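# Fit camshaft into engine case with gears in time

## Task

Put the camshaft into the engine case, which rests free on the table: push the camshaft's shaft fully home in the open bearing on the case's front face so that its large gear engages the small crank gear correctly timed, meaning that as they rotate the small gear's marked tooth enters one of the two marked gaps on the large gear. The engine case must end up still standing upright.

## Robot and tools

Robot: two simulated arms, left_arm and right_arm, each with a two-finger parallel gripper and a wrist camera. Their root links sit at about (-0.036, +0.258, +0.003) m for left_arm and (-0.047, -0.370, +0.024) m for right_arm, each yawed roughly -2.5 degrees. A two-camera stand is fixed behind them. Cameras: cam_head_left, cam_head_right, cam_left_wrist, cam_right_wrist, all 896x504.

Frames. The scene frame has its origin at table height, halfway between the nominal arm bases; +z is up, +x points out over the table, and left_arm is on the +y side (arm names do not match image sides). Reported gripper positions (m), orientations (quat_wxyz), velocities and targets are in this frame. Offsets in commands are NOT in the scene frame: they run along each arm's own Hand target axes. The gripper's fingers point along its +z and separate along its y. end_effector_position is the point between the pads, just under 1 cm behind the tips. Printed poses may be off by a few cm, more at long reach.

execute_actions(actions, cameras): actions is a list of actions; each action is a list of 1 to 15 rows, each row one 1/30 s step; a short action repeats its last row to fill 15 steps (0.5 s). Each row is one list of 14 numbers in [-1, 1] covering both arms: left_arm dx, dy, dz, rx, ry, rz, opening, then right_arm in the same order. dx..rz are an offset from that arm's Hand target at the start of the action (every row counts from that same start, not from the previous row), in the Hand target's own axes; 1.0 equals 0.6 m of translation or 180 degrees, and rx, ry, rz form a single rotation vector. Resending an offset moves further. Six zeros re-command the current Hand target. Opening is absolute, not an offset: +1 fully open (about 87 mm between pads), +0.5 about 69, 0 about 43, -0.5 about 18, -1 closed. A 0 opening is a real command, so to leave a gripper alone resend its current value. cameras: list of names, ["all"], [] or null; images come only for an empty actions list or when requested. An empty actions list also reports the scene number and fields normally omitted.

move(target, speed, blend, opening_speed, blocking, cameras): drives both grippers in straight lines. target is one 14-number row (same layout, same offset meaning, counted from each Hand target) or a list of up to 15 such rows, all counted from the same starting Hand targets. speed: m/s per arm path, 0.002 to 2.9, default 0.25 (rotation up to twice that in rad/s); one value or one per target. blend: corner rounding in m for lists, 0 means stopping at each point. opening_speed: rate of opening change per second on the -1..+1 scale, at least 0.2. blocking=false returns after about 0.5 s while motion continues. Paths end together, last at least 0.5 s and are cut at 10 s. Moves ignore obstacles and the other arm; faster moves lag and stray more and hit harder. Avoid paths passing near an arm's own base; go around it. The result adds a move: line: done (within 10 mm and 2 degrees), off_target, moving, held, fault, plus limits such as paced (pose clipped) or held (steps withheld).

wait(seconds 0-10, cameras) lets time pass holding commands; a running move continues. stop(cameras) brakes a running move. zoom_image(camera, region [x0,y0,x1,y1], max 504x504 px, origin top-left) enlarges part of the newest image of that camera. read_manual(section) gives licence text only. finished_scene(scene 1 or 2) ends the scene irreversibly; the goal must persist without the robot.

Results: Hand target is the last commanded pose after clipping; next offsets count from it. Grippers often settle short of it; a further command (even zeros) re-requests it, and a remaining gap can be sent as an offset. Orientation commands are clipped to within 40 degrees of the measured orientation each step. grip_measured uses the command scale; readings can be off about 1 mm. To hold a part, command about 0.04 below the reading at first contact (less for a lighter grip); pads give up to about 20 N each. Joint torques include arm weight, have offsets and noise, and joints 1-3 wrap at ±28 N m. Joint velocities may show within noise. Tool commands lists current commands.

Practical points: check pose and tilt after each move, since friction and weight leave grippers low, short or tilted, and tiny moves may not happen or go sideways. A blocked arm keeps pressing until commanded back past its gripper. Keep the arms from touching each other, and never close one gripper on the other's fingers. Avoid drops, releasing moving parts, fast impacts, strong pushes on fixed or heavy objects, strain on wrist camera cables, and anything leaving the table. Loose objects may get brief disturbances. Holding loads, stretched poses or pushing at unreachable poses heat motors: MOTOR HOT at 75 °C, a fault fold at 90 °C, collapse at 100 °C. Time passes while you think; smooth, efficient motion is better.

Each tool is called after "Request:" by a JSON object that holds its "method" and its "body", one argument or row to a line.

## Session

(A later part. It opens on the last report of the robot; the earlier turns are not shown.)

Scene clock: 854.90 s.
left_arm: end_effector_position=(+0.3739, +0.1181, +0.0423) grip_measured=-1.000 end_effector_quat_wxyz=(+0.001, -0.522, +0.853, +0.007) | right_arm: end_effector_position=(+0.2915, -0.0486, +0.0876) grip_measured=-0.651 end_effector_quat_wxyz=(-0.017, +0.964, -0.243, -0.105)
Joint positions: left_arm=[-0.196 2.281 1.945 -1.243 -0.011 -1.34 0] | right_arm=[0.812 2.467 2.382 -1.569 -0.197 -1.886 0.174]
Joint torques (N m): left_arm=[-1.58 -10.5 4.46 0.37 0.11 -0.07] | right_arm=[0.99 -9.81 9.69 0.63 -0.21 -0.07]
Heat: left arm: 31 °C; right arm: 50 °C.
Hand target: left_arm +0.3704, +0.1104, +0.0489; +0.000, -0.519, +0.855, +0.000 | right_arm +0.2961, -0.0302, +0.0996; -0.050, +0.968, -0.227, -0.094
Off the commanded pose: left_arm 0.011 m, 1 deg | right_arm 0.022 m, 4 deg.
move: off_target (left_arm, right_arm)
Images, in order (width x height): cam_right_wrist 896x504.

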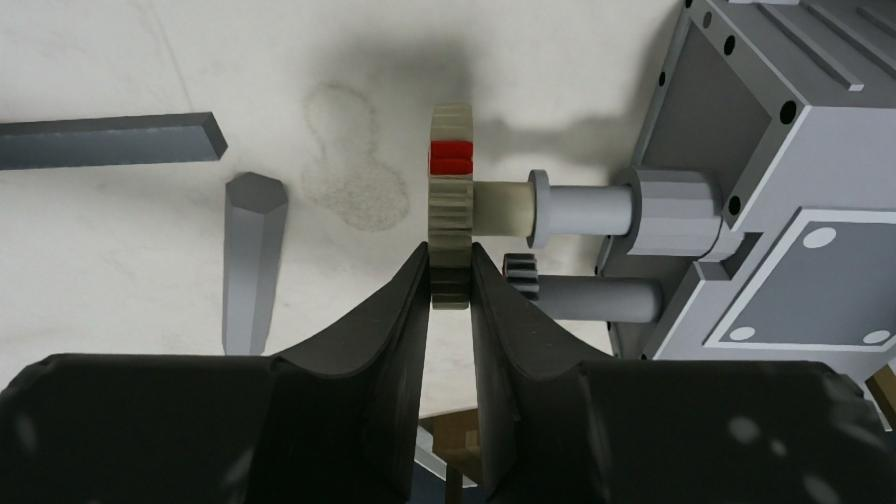

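Request:
{"method": "move", "body": {
  "target": [
    [0,0,0,0,0,0,-1,-0.004,0.01,-0.006,0.010,0,0,-0.85],
    [0,0,0,0,0,0,-1,-0.004,-0.015,-0.006,0.010,0,0,-0.85]
  ],
  "speed": 0.05,
  "cameras": ["cam_right_wrist"]
}}

Request:
{"method": "zoom_image", "body": {
  "camera": "cam_right_wrist",
  "region": [600, 155, 720, 260]
}}

Scene clock: 864.03 s.
left_arm: end_effector_position=(+0.3740, +0.1182, +0.0423) grip_measured=-1.000 end_effector_quat_wxyz=(+0.001, -0.523, +0.853, +0.007) | right_arm: end_effector_position=(+0.2926, -0.0458, +0.0877) grip_measured=-0.651 end_effector_quat_wxyz=(-0.020, +0.964, -0.244, -0.106)
Joint positions: left_arm=[-0.196 2.281 1.945 -1.243 -0.011 -1.34 0] | right_arm=[0.813 2.478 2.402 -1.573 -0.201 -1.882 0.174]
Joint torques (N m): left_arm=[-1.57 -10.5 4.46 0.37 0.11 -0.07] | right_arm=[1.32 -10.32 10.22 0.78 -0.28 0]
Heat: left arm: 31 °C; right arm: 49 °C.
Hand target: left_arm +0.3704, +0.1104, +0.0489; +0.000, -0.519, +0.855, +0.000 | right_arm +0.2986, -0.0215, +0.1041; -0.065, +0.967, -0.228, -0.091
Off the commanded pose: left_arm 0.011 m, 1 deg | right_arm 0.030 m, 6 deg.
move: off_target (left_arm, right_arm)
Images, in order (width x height): cam_right_wrist 896x504.

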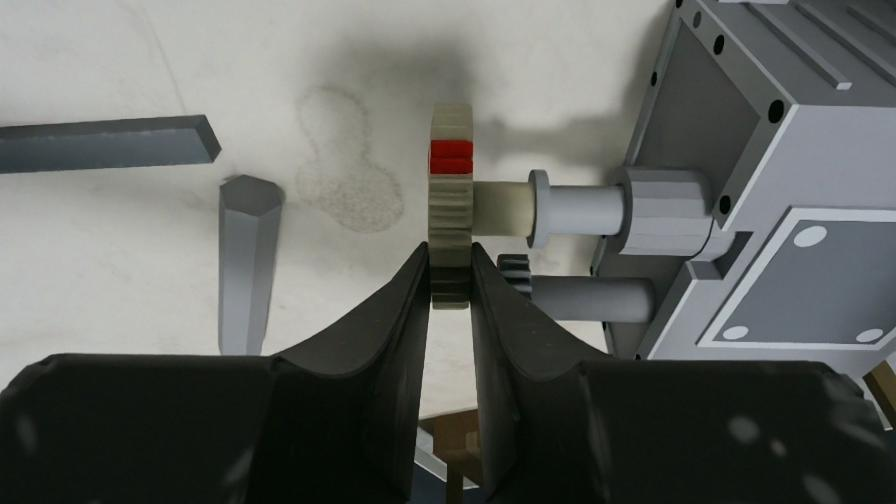

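Scaled by 4.200 from the camera's 896x504 image, which has a finer 1280x720 frame.

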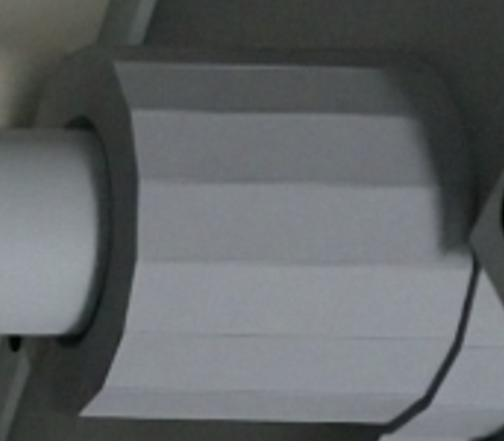

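Request:
{"method": "move", "body": {
  "target": [0,0,0,0,0,0,-1,0,-0.014,0,0.002,0,0,-0.85],
  "speed": 0.04,
  "cameras": ["cam_right_wrist"]
}}

Request:
{"method": "zoom_image", "body": {
  "camera": "cam_right_wrist",
  "region": [480, 155, 680, 330]
}}

Scene clock: 874.27 s.
left_arm: end_effector_position=(+0.3787, +0.1257, +0.0408) grip_measured=-1.000 end_effector_quat_wxyz=(+0.018, -0.524, +0.851, +0.017) | right_arm: end_effector_position=(+0.2977, -0.0392, +0.0875) grip_measured=-0.651 end_effector_quat_wxyz=(-0.023, +0.963, -0.247, -0.104)
Joint positions: left_arm=[-0.192 2.281 1.945 -1.232 -0.05 -1.34 0] | right_arm=[0.816 2.534 2.506 -1.613 -0.201 -1.872 0.174]
Joint torques (N m): left_arm=[-1.85 -10.45 4.53 0.28 0.49 -0.06] | right_arm=[1.55 -10.15 11.07 0.74 -0.29 -0.02]
Heat: left arm: 32 °C; right arm: 48 °C.
Hand target: left_arm +0.3704, +0.1103, +0.0489; +0.000, -0.519, +0.855, +0.000 | right_arm +0.3024, -0.0141, +0.1048; -0.068, +0.967, -0.229, -0.090
Off the commanded pose: left_arm 0.019 m, 3 deg | right_arm 0.031 m, 6 deg.
joint read past its limit (right arm) — joint 4 (wrist pitch), lower limit.
joint sent to its limit (right arm) — joint 4 (wrist pitch), lower limit. The joint targets still meet the commanded pose.
move: off_target (left_arm, right_arm)
Images, in order (width x height): cam_right_wrist 896x504.

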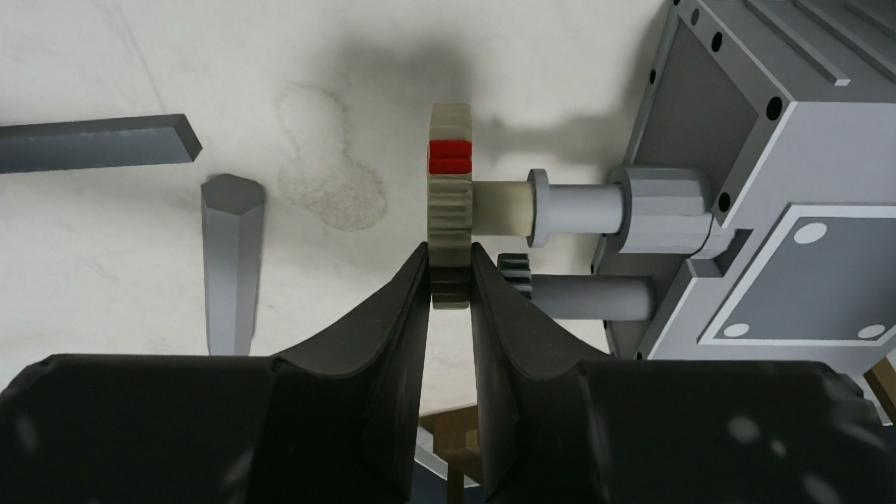

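Scaled by 2.520 from the camera's 896x504 image, which has a finer 1280x720 frame.

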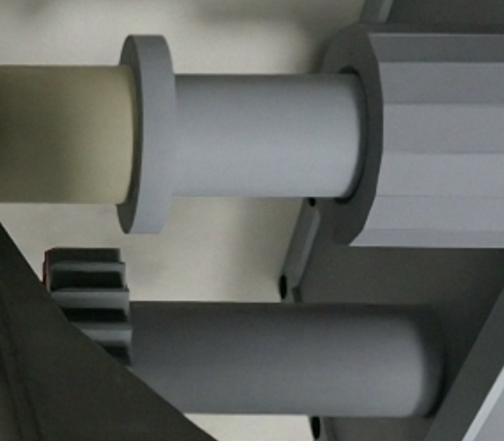

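Request:
{"method": "move", "body": {
  "target": [
    [0,0,0,0,0,0,-1,0,0.03,0.01,0,0,0,-0.85],
    [0,0,0,0,0,0,-1,0,0.03,0.01,0,0,0,-0.3]
  ],
  "speed": 0.05,
  "opening_speed": 0.5,
  "cameras": ["cam_right_wrist"]
}}

Scene clock: 899.40 s.
left_arm: end_effector_position=(+0.3775, +0.1230, +0.0411) grip_measured=-1.000 end_effector_quat_wxyz=(+0.012, -0.524, +0.851, +0.012) | right_arm: end_effector_position=(+0.2975, -0.0353, +0.0850) grip_measured=-0.300 end_effector_quat_wxyz=(-0.052, +0.964, -0.243, -0.094)
Joint positions: left_arm=[-0.193 2.281 1.944 -1.233 -0.034 -1.34 0] | right_arm=[0.817 2.43 2.304 -1.455 -0.214 -1.875 0.35]
Joint torques (N m): left_arm=[-1.87 -10.48 4.56 0.28 0.34 -0.06] | right_arm=[0.72 -12.1 4.38 0.64 -0.16 -0.1]
Heat: left arm: 34 °C; right arm: 49 °C.
Hand target: left_arm +0.3702, +0.1103, +0.0488; +0.000, -0.519, +0.855, +0.000 | right_arm +0.2935, -0.0290, +0.0974; -0.068, +0.967, -0.229, -0.090
Off the commanded pose: left_arm 0.017 m, 2 deg | right_arm 0.015 m, 2 deg.
move: off_target (left_arm, right_arm); target 2's new opening was sent with right_arm's hand 0.017 m and 4 deg from that target
Images, in order (width x height): cam_right_wrist 896x504.

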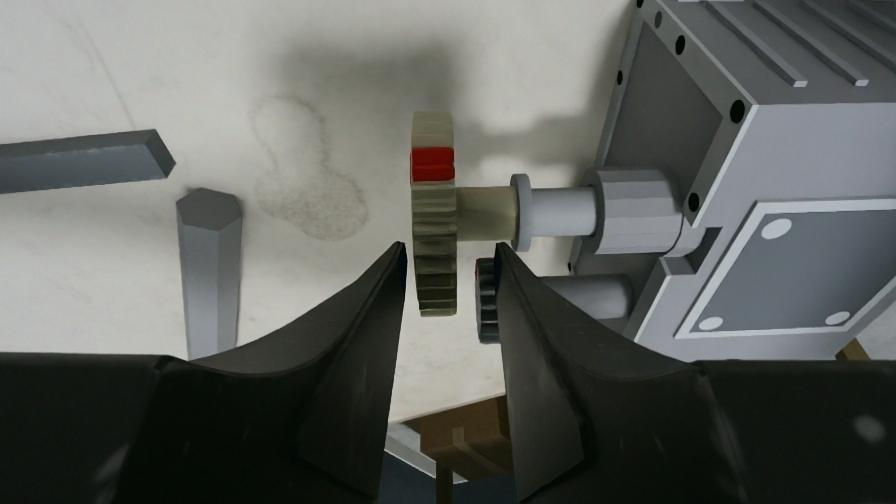

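Request:
{"method": "move", "body": {
  "target": [0,0,0,0,0,0,-1,0,0,-0.15,0,0,0,-0.3],
  "speed": 0.12,
  "cameras": ["cam_right_wrist","cam_head_left"]
}}

Request:
{"method": "zoom_image", "body": {
  "camera": "cam_right_wrist",
  "region": [400, 0, 640, 200]
}}

Scene clock: 905.70 s.
left_arm: end_effector_position=(+0.3775, +0.1230, +0.0411) grip_measured=-1.000 end_effector_quat_wxyz=(+0.012, -0.524, +0.851, +0.012) | right_arm: end_effector_position=(+0.3035, -0.0442, +0.1652) grip_measured=-0.300 end_effector_quat_wxyz=(-0.103, +0.964, -0.236, -0.061)
Joint positions: left_arm=[-0.193 2.281 1.944 -1.233 -0.034 -1.34 0] | right_arm=[0.794 2.327 2.436 -1.572 -0.215 -1.898 0.35]
Joint torques (N m): left_arm=[-1.85 -10.5 4.6 0.29 0.34 -0.06] | right_arm=[-0.69 -10.99 7.97 0.69 -0.13 -0.06]
Heat: left arm: 34 °C; right arm: 51 °C.
Hand target: left_arm +0.3702, +0.1103, +0.0488; +0.000, -0.519, +0.855, +0.000 | right_arm +0.3063, -0.0446, +0.1852; -0.068, +0.967, -0.229, -0.090
Off the commanded pose: left_arm 0.017 m, 2 deg | right_arm 0.020 m, 5 deg.
joint sent to its limit (right arm) — joint 4 (wrist pitch), lower limit. The joint targets are off in orientation, not in position.
move: off_target (left_arm, right_arm)
Images, in order (width x height): cam_head_left 896x504, cam_right_wrist 896x504.

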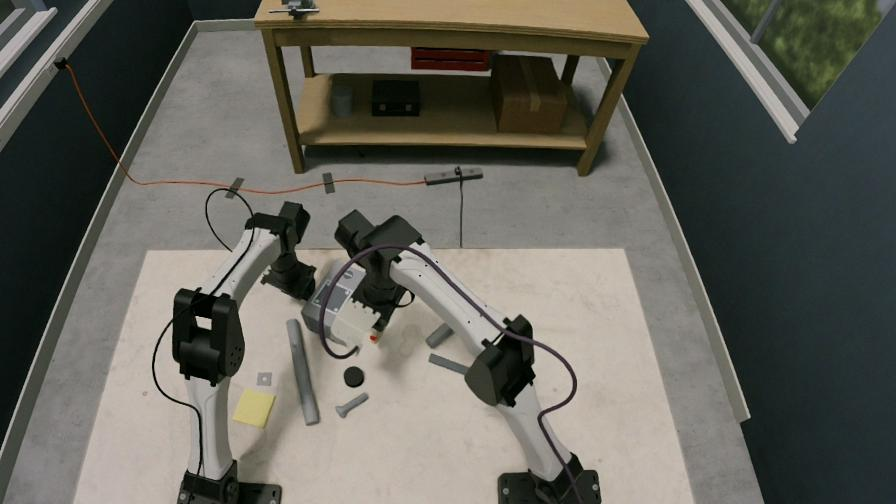

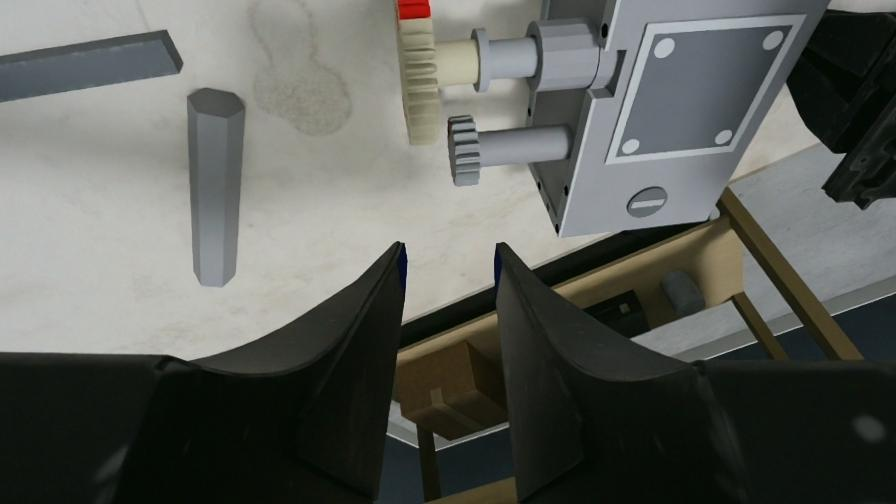

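Scaled by 2.100 from the camera's 896x504 image, which has a finer 1280x720 frame.

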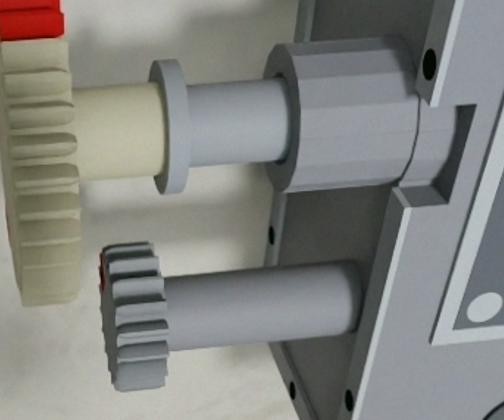

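Request:
{"method": "move", "body": {
  "target": [
    [0,0,0,0,0,0,-1,-0.005,0.215,-0.019,0,0,0,-1],
    [0,0,0,0,0,0,-1,-0.015,0.172,0.073,0.3396,-0.2503,0.3927,-1]
  ],
  "speed": 0.25,
  "cameras": ["cam_right_wrist","cam_head_left"]
}}

Scene clock: 931.07 s.
left_arm: end_effector_position=(+0.3775, +0.1230, +0.0411) grip_measured=-1.000 end_effector_quat_wxyz=(+0.012, -0.524, +0.851, +0.012) | right_arm: end_effector_position=(+0.2472, -0.1268, +0.1328) grip_measured=-1.000 end_effector_quat_wxyz=(+0.514, -0.414, +0.682, +0.315)
Joint positions: left_arm=[-0.193 2.281 1.944 -1.233 -0.034 -1.34 0] | right_arm=[0.478 1.396 0.509 0.543 -0.629 -0.204 0]
Joint torques (N m): left_arm=[-1.85 -10.5 4.59 0.29 0.34 -0.07] | right_arm=[0.58 -3.86 5.08 2.48 0.05 0.18]
Heat: left arm: 35 °C; right arm: 49 °C.
Hand target: left_arm +0.3702, +0.1103, +0.0488; +0.000, -0.519, +0.855, +0.000 | right_arm +0.2453, -0.1246, +0.1350; +0.520, -0.412, +0.678, +0.316
Off the commanded pose: left_arm 0.017 m, 2 deg | right_arm 0.004 m, 1 deg.
move: off_target (left_arm)
Images, in order (width x height): cam_head_left 896x504, cam_right_wrist 896x504.

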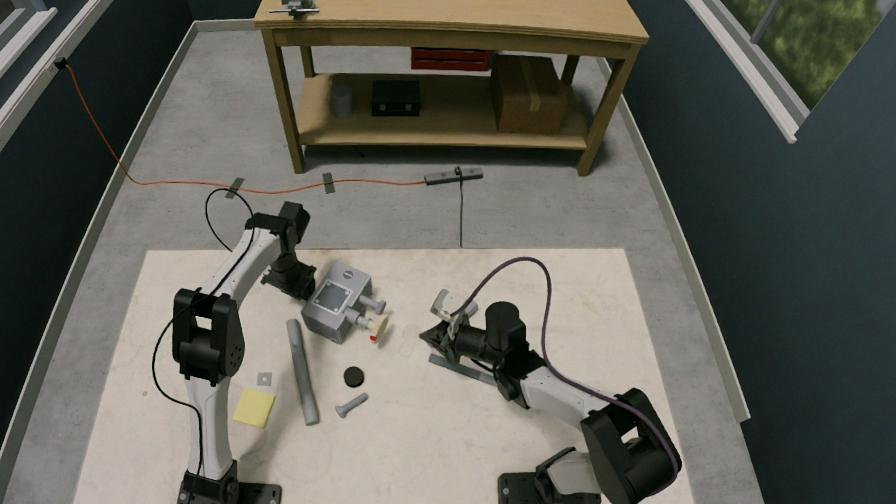

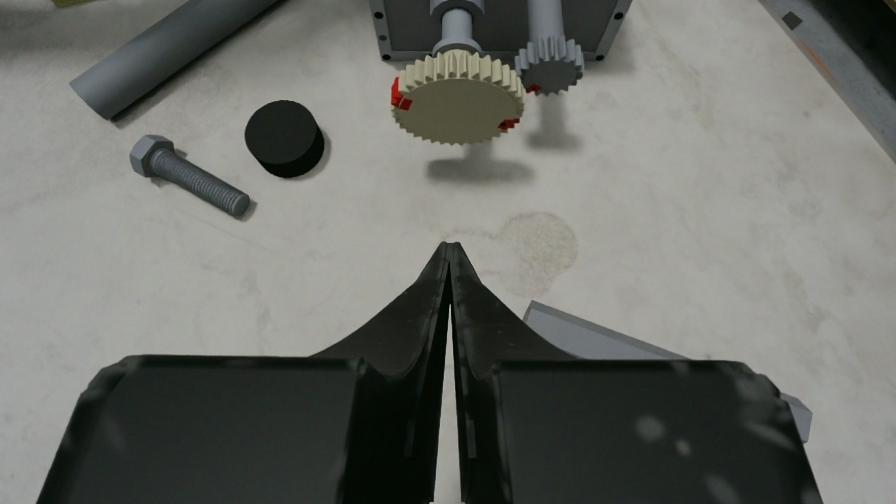

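Request:
{"method": "zoom_image", "body": {
  "camera": "cam_right_wrist",
  "region": [380, 20, 600, 150]
}}

Request:
{"method": "zoom_image", "body": {
  "camera": "cam_right_wrist",
  "region": [490, 25, 600, 145]
}}

Scaled by 2.291 from the camera's 896x504 image, which has a finer 1280x720 frame.

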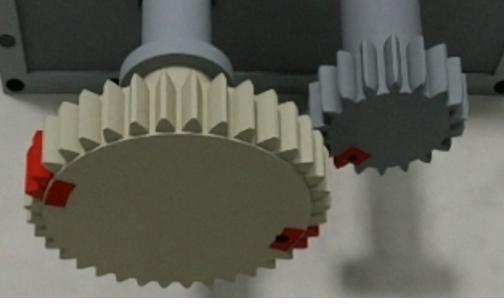

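Scaled by 4.200 from the camera's 896x504 image, which has a finer 1280x720 frame.

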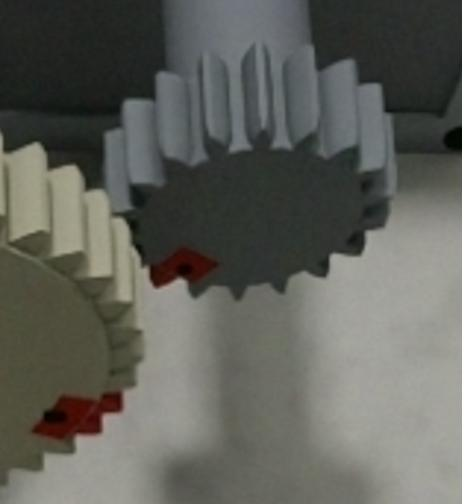

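Request:
{"method": "move", "body": {
  "target": [0,0,0,0,0,0,-1,0.094,-0.008,0.105,0,0,0,-1],
  "speed": 0.12,
  "cameras": ["cam_right_wrist","cam_head_left"]
}}

Request:
{"method": "zoom_image", "body": {
  "camera": "cam_head_left",
  "region": [320, 270, 440, 370]
}}

Scene clock: 960.57 s.
left_arm: end_effector_position=(+0.3775, +0.1230, +0.0411) grip_measured=-1.000 end_effector_quat_wxyz=(+0.012, -0.524, +0.851, +0.012) | right_arm: end_effector_position=(+0.2622, -0.0938, +0.0546) grip_measured=-1.000 end_effector_quat_wxyz=(+0.505, -0.415, +0.688, +0.315)
Joint positions: left_arm=[-0.193 2.281 1.944 -1.233 -0.034 -1.34 0] | right_arm=[0.564 1.827 0.509 0.969 -0.55 -0.172 0]
Joint torques (N m): left_arm=[-1.85 -10.48 4.59 0.29 0.34 -0.06] | right_arm=[0.55 -4.38 7.13 2.52 0.06 0.18]
Heat: left arm: 37 °C; right arm: 41 °C.
Hand target: left_arm +0.3702, +0.1103, +0.0488; +0.000, -0.519, +0.855, +0.000 | right_arm +0.2707, -0.0857, +0.0642; +0.520, -0.412, +0.678, +0.316
Off the commanded pose: left_arm 0.017 m, 2 deg | right_arm 0.015 m, 2 deg.
move: off_target (left_arm, right_arm)
Images, in order (width x height): cam_head_left 896x504, cam_right_wrist 896x504.

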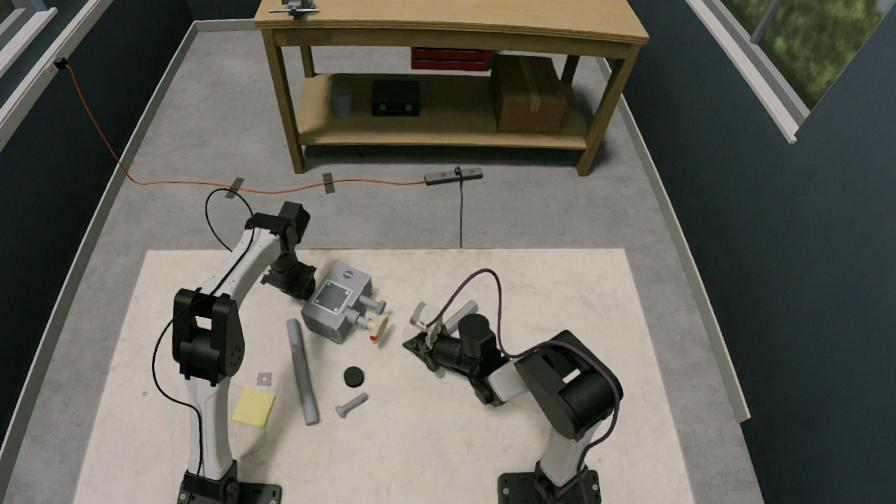

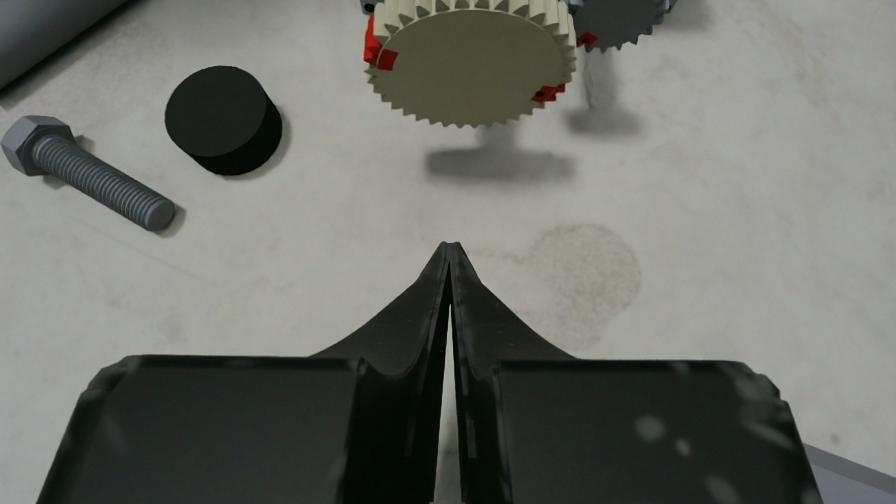

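Scaled by 4.200 from the camera's 896x504 image, which has a finer 1280x720 frame.

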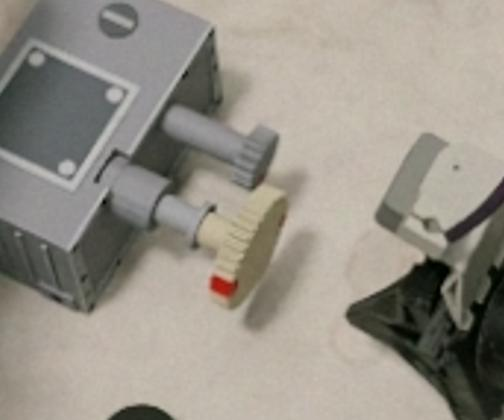

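Request:
{"method": "move", "body": {
  "target": [0,0,0,0,0,0,-1,-0.055,-0.0137,0.063,0,0,0,-1],
  "speed": 0.1,
  "cameras": ["cam_right_wrist"]
}}

Scene clock: 971.10 s.
left_arm: end_effector_position=(+0.3775, +0.1230, +0.0411) grip_measured=-1.000 end_effector_quat_wxyz=(+0.012, -0.524, +0.851, +0.012) | right_arm: end_effector_position=(+0.2936, -0.0562, +0.0792) grip_measured=-1.000 end_effector_quat_wxyz=(+0.512, -0.416, +0.682, +0.314)
Joint positions: left_arm=[-0.193 2.281 1.944 -1.233 -0.034 -1.34 0] | right_arm=[0.617 1.862 0.71 0.831 -0.5 -0.155 0]
Joint torques (N m): left_arm=[-1.87 -10.5 4.55 0.29 0.33 -0.06] | right_arm=[0.49 -5.44 7.61 2.33 0.08 0.16]
Heat: left arm: 37 °C; right arm: 40 °C.
Hand target: left_arm +0.3702, +0.1103, +0.0488; +0.000, -0.519, +0.855, +0.000 | right_arm +0.2988, -0.0495, +0.0863; +0.520, -0.412, +0.678, +0.316
Off the commanded pose: left_arm 0.017 m, 2 deg | right_arm 0.011 m, 1 deg.
move: off_target (left_arm, right_arm)
Images, in order (width x height): cam_right_wrist 896x504.

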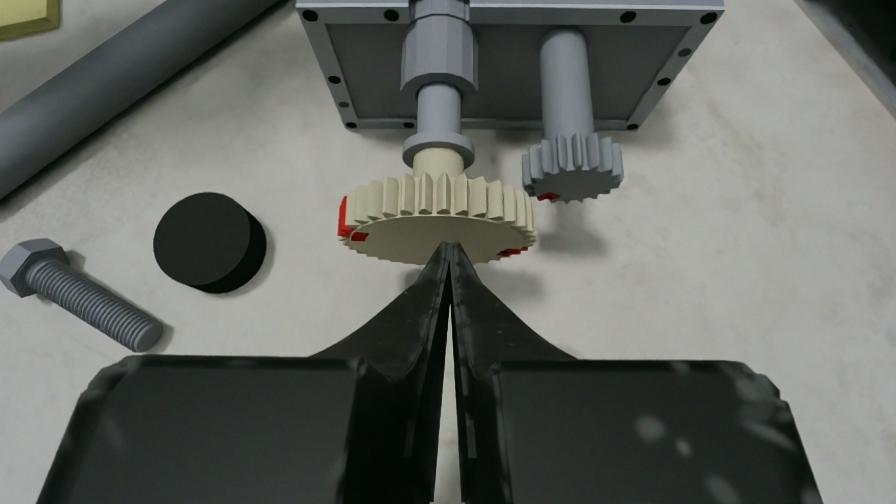

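Request:
{"method": "move", "body": {
  "target": [0,0,0,0,0,0,-1,0.022,0.01,0.004,0,0,0,-1],
  "speed": 0.06,
  "cameras": ["cam_right_wrist"]
}}

Request:
{"method": "zoom_image", "body": {
  "camera": "cam_right_wrist",
  "region": [320, 110, 640, 290]
}}

Scene clock: 977.67 s.
left_arm: end_effector_position=(+0.3775, +0.1230, +0.0411) grip_measured=-1.000 end_effector_quat_wxyz=(+0.012, -0.524, +0.851, +0.012) | right_arm: end_effector_position=(+0.2932, -0.0511, +0.0711) grip_measured=-1.000 end_effector_quat_wxyz=(+0.514, -0.416, +0.681, +0.314)
Joint positions: left_arm=[-0.193 2.281 1.944 -1.233 -0.034 -1.34 0] | right_arm=[0.631 1.902 0.71 0.877 -0.487 -0.15 0]
Joint torques (N m): left_arm=[-1.85 -10.48 4.57 0.28 0.34 -0.06] | right_arm=[0.5 -5.53 4.93 2.56 0.1 0.18]
Heat: left arm: 37 °C; right arm: 40 °C.
Hand target: left_arm +0.3702, +0.1103, +0.0488; +0.000, -0.519, +0.855, +0.000 | right_arm +0.2929, -0.0477, +0.0729; +0.520, -0.412, +0.678, +0.316
Off the commanded pose: left_arm 0.017 m, 2 deg | right_arm 0.004 m, 1 deg.
move: off_target (left_arm)
Images, in order (width x height): cam_right_wrist 896x504.

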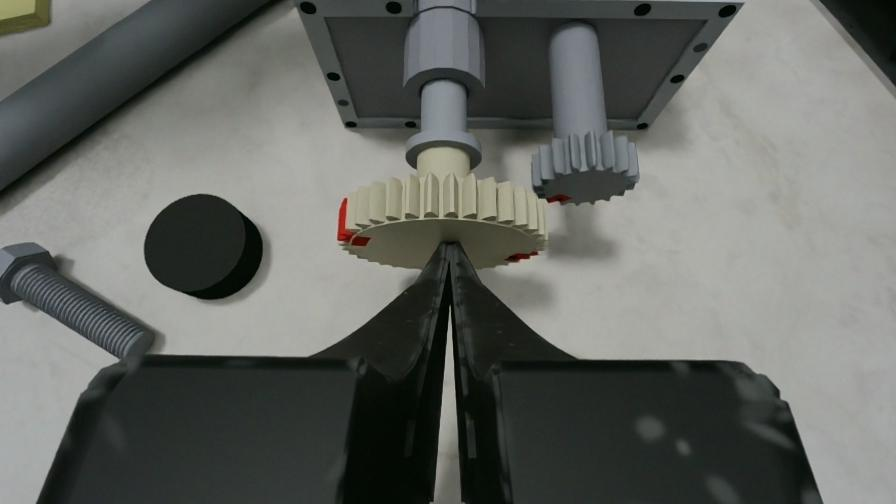

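Scaled by 1.575 from the camera's 896x504 image, which has a finer 1280x720 frame.

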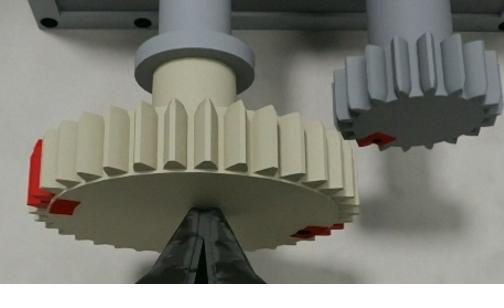

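Request:
{"method": "move", "body": {
  "target": [0,0,0,0,0,0,-1,-0.009,0.004,0.035,0,0,0,-1],
  "speed": 0.04,
  "cameras": ["cam_right_wrist"]
}}

Request:
{"method": "zoom_image", "body": {
  "camera": "cam_right_wrist",
  "region": [320, 50, 640, 290]
}}

Scene clock: 982.63 s.
left_arm: end_effector_position=(+0.3775, +0.1230, +0.0411) grip_measured=-1.000 end_effector_quat_wxyz=(+0.012, -0.524, +0.851, +0.012) | right_arm: end_effector_position=(+0.2952, -0.0353, +0.0646) grip_measured=-1.000 end_effector_quat_wxyz=(+0.510, -0.416, +0.684, +0.314)
Joint positions: left_arm=[-0.193 2.281 1.944 -1.233 -0.034 -1.34 0] | right_arm=[0.667 1.95 0.757 0.874 -0.452 -0.139 0]
Joint torques (N m): left_arm=[-1.87 -10.47 4.59 0.29 0.33 -0.06] | right_arm=[0.58 -5.76 7.72 2.38 0.09 0.22]
Heat: left arm: 37 °C; right arm: 40 °C.
Hand target: left_arm +0.3702, +0.1103, +0.0488; +0.000, -0.519, +0.855, +0.000 | right_arm +0.3008, -0.0274, +0.0727; +0.520, -0.412, +0.678, +0.316
Off the commanded pose: left_arm 0.017 m, 2 deg | right_arm 0.013 m, 1 deg.
move: off_target (left_arm, right_arm)
Images, in order (width x height): cam_right_wrist 896x504.

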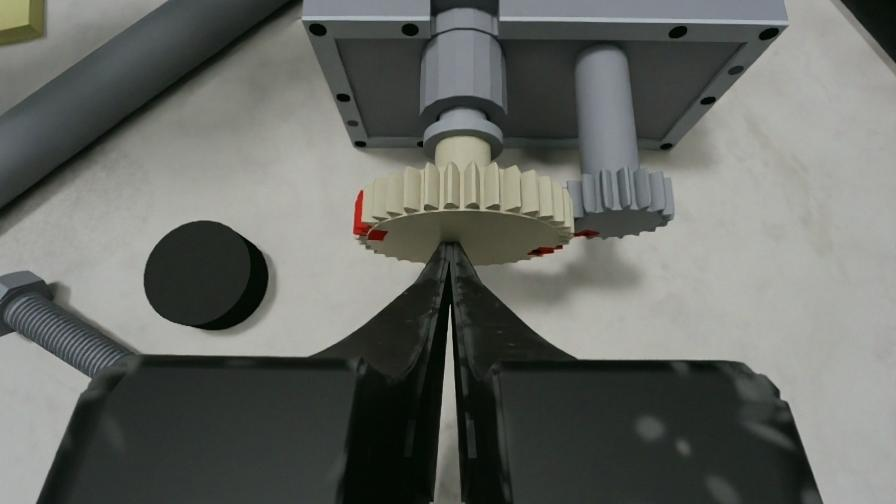

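Scaled by 1.575 from the camera's 896x504 image, which has a finer 1280x720 frame.

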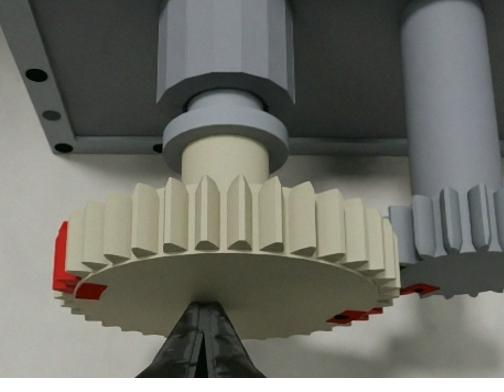

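Request:
{"method": "zoom_image", "body": {
  "camera": "cam_right_wrist",
  "region": [510, 150, 620, 270]
}}

Scaled by 4.200 from the camera's 896x504 image, which has a finer 1280x720 frame.

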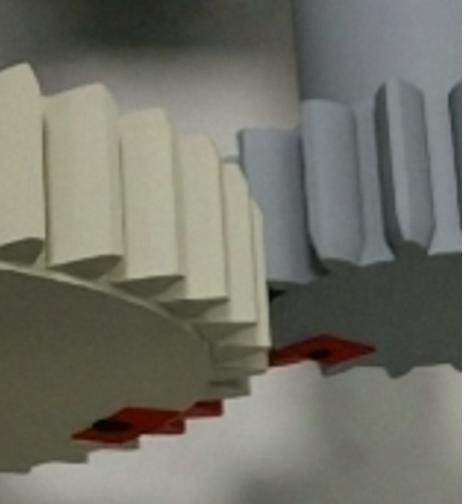

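Request:
{"method": "move", "body": {
  "target": [0,0,0,0,0,0,-1,-0.004,0.0,0.012,0,0,0,-1],
  "speed": 0.03,
  "cameras": ["cam_right_wrist"]
}}

Request:
{"method": "zoom_image", "body": {
  "camera": "cam_right_wrist",
  "region": [320, 50, 640, 290]
}}

Scene clock: 992.70 s.
left_arm: end_effector_position=(+0.3775, +0.1230, +0.0411) grip_measured=-1.000 end_effector_quat_wxyz=(+0.012, -0.524, +0.851, +0.012) | right_arm: end_effector_position=(+0.2993, -0.0295, +0.0652) grip_measured=-1.000 end_effector_quat_wxyz=(+0.511, -0.415, +0.684, +0.313)
Joint positions: left_arm=[-0.193 2.281 1.944 -1.233 -0.034 -1.34 0] | right_arm=[0.675 1.966 0.785 0.865 -0.442 -0.135 0]
Joint torques (N m): left_arm=[-1.84 -10.47 4.57 0.29 0.34 -0.06] | right_arm=[0.75 -5.86 7.88 2.37 0.11 0.18]
Heat: left arm: 38 °C; right arm: 39 °C.
Hand target: left_arm +0.3702, +0.1103, +0.0488; +0.000, -0.519, +0.855, +0.000 | right_arm +0.3043, -0.0206, +0.0732; +0.520, -0.412, +0.678, +0.316
Off the commanded pose: left_arm 0.017 m, 2 deg | right_arm 0.013 m, 1 deg.
move: off_target (left_arm, right_arm)
Images, in order (width x height): cam_right_wrist 896x504.

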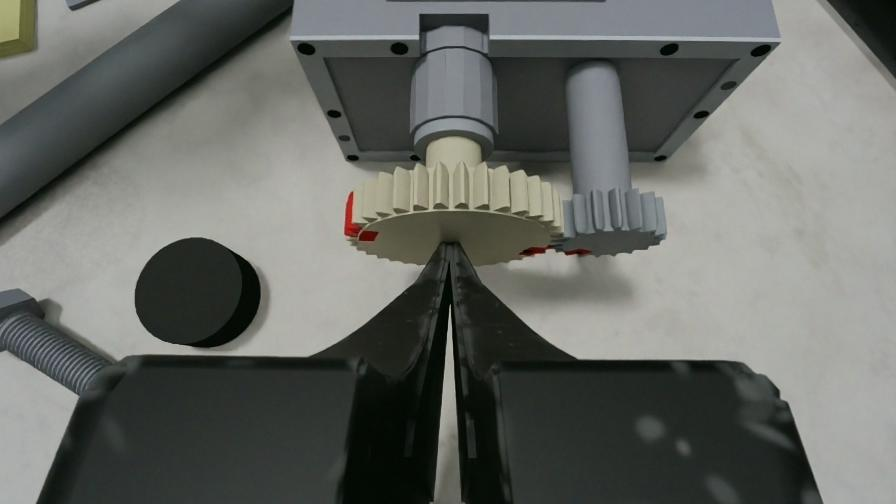

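Scaled by 1.575 from the camera's 896x504 image, which has a finer 1280x720 frame.

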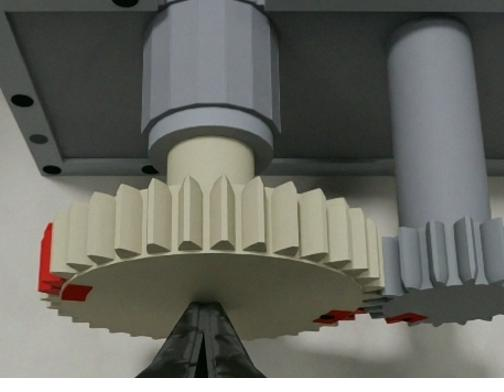

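Request:
{"method": "move", "body": {
  "target": [0,0,0,0,0,0,-1,-0.002,0.0,0.008,0,0,0,-1],
  "speed": 0.03
}}

Request:
{"method": "move", "body": {
  "target": [
    [0,0,0,0,0,0,-1,0,0.0,-0.04,0,0,0,-1],
    [0,0,0,0,0,0,-1,-0.08,0.0,-0.13,0,0,0,-1]
  ],
  "speed": 0.12,
  "cameras": ["cam_right_wrist","cam_head_left"]
}}

Request:
{"method": "zoom_image", "body": {
  "camera": "cam_right_wrist",
  "region": [380, 20, 640, 180]
}}

Scene clock: 1001.73 s.
left_arm: end_effector_position=(+0.3775, +0.1230, +0.0411) grip_measured=-1.000 end_effector_quat_wxyz=(+0.012, -0.524, +0.851, +0.012) | right_arm: end_effector_position=(+0.3004, -0.0299, +0.0598) grip_measured=-1.000 end_effector_quat_wxyz=(+0.503, -0.414, +0.692, +0.311)
Joint positions: left_arm=[-0.193 2.281 1.944 -1.233 -0.034 -1.34 0] | right_arm=[0.675 1.976 0.796 0.843 -0.436 -0.133 0]
Joint torques (N m): left_arm=[-1.85 -10.47 4.55 0.29 0.33 -0.05] | right_arm=[1.29 -5.94 8.47 2.54 0.11 0.18]
Heat: left arm: 38 °C; right arm: 39 °C.
Hand target: left_arm +0.3702, +0.1103, +0.0488; +0.000, -0.519, +0.855, +0.000 | right_arm +0.3065, -0.0163, +0.0729; +0.520, -0.412, +0.678, +0.316
Off the commanded pose: left_arm 0.017 m, 2 deg | right_arm 0.020 m, 3 deg.
move: off_target (left_arm, right_arm)

Scene clock: 1003.93 s.
left_arm: end_effector_position=(+0.3775, +0.1230, +0.0411) grip_measured=-1.000 end_effector_quat_wxyz=(+0.012, -0.524, +0.851, +0.012) | right_arm: end_effector_position=(+0.2777, -0.0685, +0.1349) grip_measured=-1.000 end_effector_quat_wxyz=(+0.513, -0.409, +0.684, +0.319)
Joint positions: left_arm=[-0.193 2.281 1.944 -1.233 -0.034 -1.34 0] | right_arm=[0.61 1.614 0.707 0.592 -0.505 -0.139 0]
Joint torques (N m): left_arm=[-1.88 -10.51 4.57 0.28 0.33 -0.07] | right_arm=[-0.8 -6.26 5.26 2.34 -0.07 -0.06]
Heat: left arm: 38 °C; right arm: 40 °C.
Hand target: left_arm +0.3702, +0.1103, +0.0488; +0.000, -0.519, +0.855, +0.000 | right_arm +0.2777, -0.0721, +0.1397; +0.520, -0.412, +0.678, +0.316
Off the commanded pose: left_arm 0.017 m, 2 deg | right_arm 0.006 m, 1 deg.
move: off_target (left_arm)
Images, in order (width x height): cam_head_left 896x504, cam_right_wrist 896x504.

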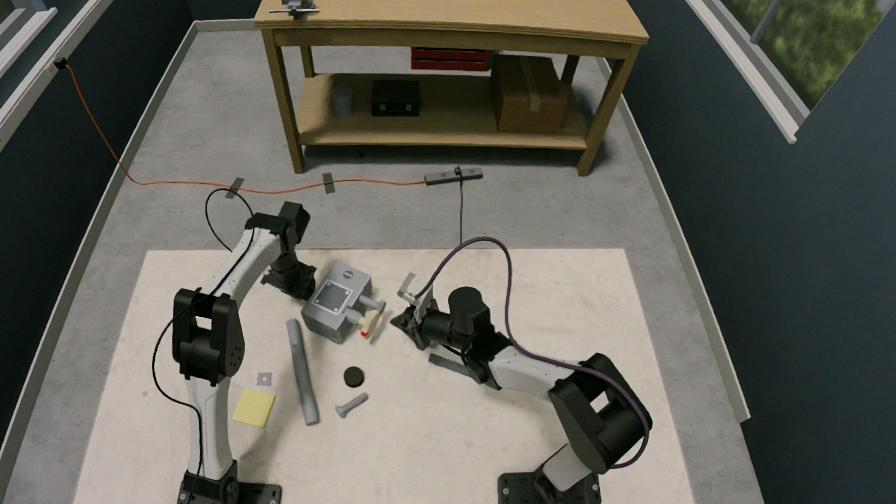

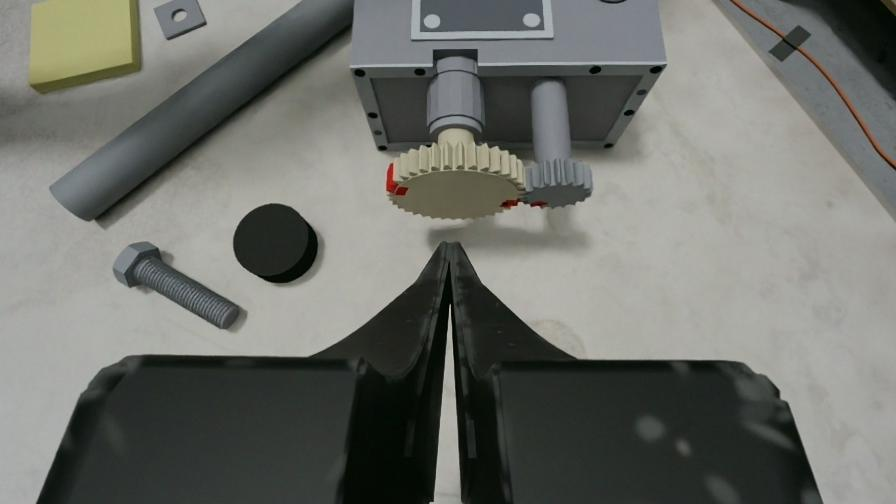

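Scaled by 1.938 from the camera's 896x504 image, which has a finer 1280x720 frame.

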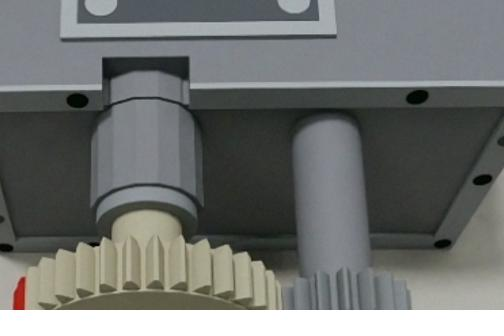

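Seated flush. Check mesh.

Request:
{"method": "zoom_image", "body": {
  "camera": "cam_right_wrist",
  "region": [495, 150, 565, 220]
}}

Request:
{"method": "zoom_image", "body": {
  "camera": "cam_right_wrist",
  "region": [380, 130, 600, 230]
}}

Scaled by 7.200 from the camera's 896x504 image, which has a finer 1280x720 frame.

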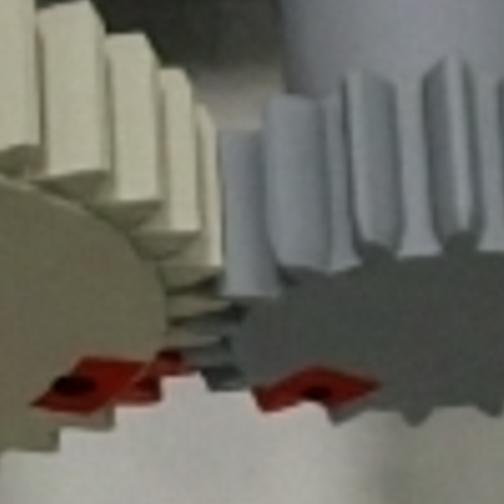

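Scaled by 2.291 from the camera's 896x504 image, which has a finer 1280x720 frame.

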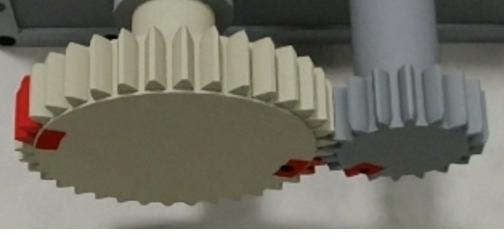

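Request:
{"method": "move", "body": {
  "target": [0,0,0,0,0,0,-1,0.12,0.002,-0.256,0,-0.139,0,-1],
  "speed": 0.2,
  "cameras": ["cam_right_wrist"]
}}

Scene clock: 1024.43 s.
left_arm: end_effector_position=(+0.3775, +0.1230, +0.0411) grip_measured=-1.000 end_effector_quat_wxyz=(+0.012, -0.524, +0.851, +0.012) | right_arm: end_effector_position=(+0.1958, -0.2179, +0.0970) grip_measured=-1.000 end_effector_quat_wxyz=(+0.574, -0.360, +0.627, +0.385)
Joint positions: left_arm=[-0.193 2.281 1.944 -1.233 -0.034 -1.34 0] | right_arm=[0.017 1.649 0.055 1.486 -1.135 -0.03 0]
Joint torques (N m): left_arm=[-1.85 -10.5 4.56 0.29 0.34 -0.06] | right_arm=[-0.91 -3.25 2.8 2.78 -0.03 0.14]
Heat: left arm: 38 °C; right arm: 39 °C.
Hand target: left_arm +0.3702, +0.1103, +0.0488; +0.000, -0.519, +0.855, +0.000 | right_arm +0.1997, -0.2198, +0.1098; +0.654, -0.334, +0.549, +0.398
Off the commanded pose: left_arm 0.017 m, 2 deg | right_arm 0.014 m, 13 deg.
joint sent to its limit (right arm) — joint 4 (wrist pitch), upper limit. The joint targets are off in orientation, not in position.
move: off_target (left_arm, right_arm)
Images, in order (width x height): cam_right_wrist 896x504.

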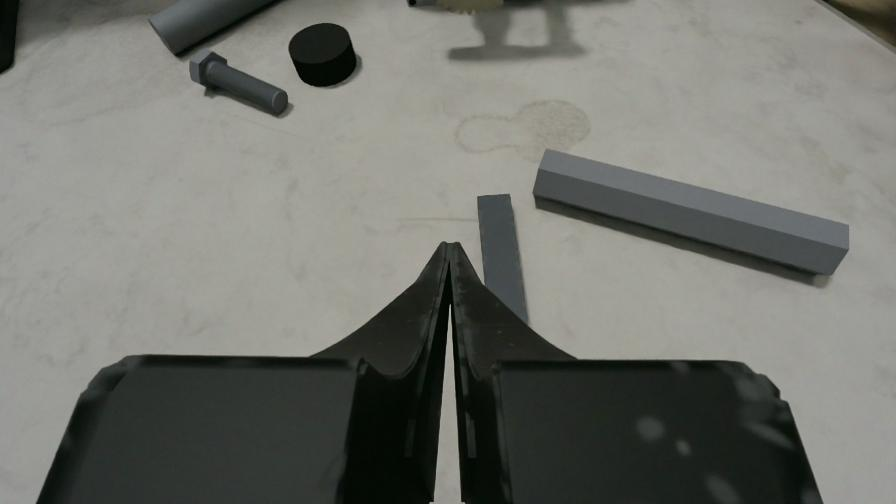

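Request:
{"method": "move", "body": {
  "target": [0,0,0,0,0,0,-1,-0.029,0,0.123,0,0,0,-1],
  "speed": 0.2,
  "cameras": ["cam_right_wrist"]
}}

Request:
{"method": "zoom_image", "body": {
  "camera": "cam_right_wrist",
  "region": [400, 0, 600, 110]
}}

Scene clock: 1030.97 s.
left_arm: end_effector_position=(+0.3775, +0.1230, +0.0411) grip_measured=-1.000 end_effector_quat_wxyz=(+0.012, -0.524, +0.851, +0.012) | right_arm: end_effector_position=(+0.2243, -0.1621, +0.1222) grip_measured=-1.000 end_effector_quat_wxyz=(+0.595, -0.348, +0.613, +0.386)
Joint positions: left_arm=[-0.193 2.281 1.944 -1.233 -0.034 -1.34 0] | right_arm=[0.302 1.657 0.179 1.486 -0.831 0.064 0]
Joint torques (N m): left_arm=[-1.84 -10.51 4.56 0.29 0.34 -0.06] | right_arm=[0.66 -2.74 5.5 2.94 0.2 0.12]
Heat: left arm: 39 °C; right arm: 38 °C.
Hand target: left_arm +0.3702, +0.1103, +0.0488; +0.000, -0.519, +0.855, +0.000 | right_arm +0.2317, -0.1580, +0.1398; +0.654, -0.334, +0.549, +0.398
Off the commanded pose: left_arm 0.017 m, 2 deg | right_arm 0.020 m, 10 deg.
joint sent to its limit (right arm) — joint 4 (wrist pitch), upper limit. The joint targets are off in orientation, not in position.
move: off_target (left_arm, right_arm)
Images, in order (width x height): cam_right_wrist 896x504.

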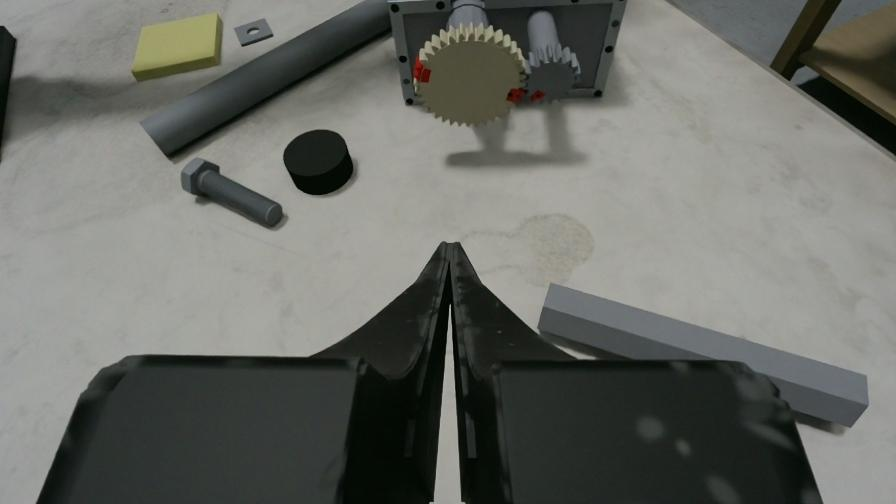

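Scaled by 2.520 from the camera's 896x504 image, which has a finer 1280x720 frame.

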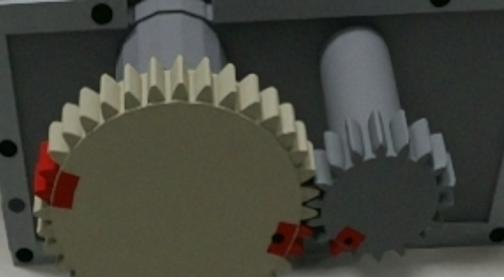

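Request:
{"method": "zoom_image", "body": {
  "camera": "cam_right_wrist",
  "region": [500, 60, 555, 115]
}}

Scaled by 9.164 from the camera's 896x504 image, which has a finer 1280x720 frame.

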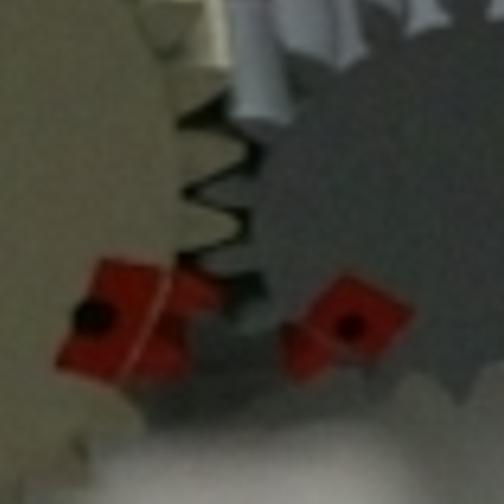

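Request:
{"method": "zoom_image", "body": {
  "camera": "cam_right_wrist",
  "region": [506, 68, 546, 104]
}}

Request:
{"method": "zoom_image", "body": {
  "camera": "cam_right_wrist",
  "region": [400, 10, 600, 140]
}}

Scaled by 12.600 from the camera's 896x504 image, which has a finer 1280x720 frame.

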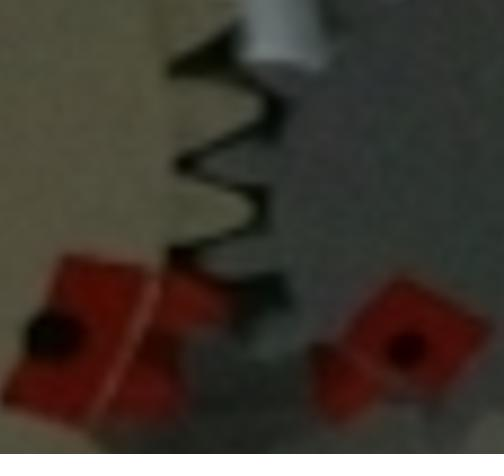

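Scaled by 2.520 from the camera's 896x504 image, which has a finer 1280x720 frame.

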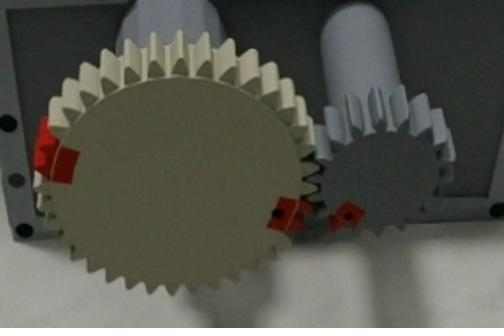

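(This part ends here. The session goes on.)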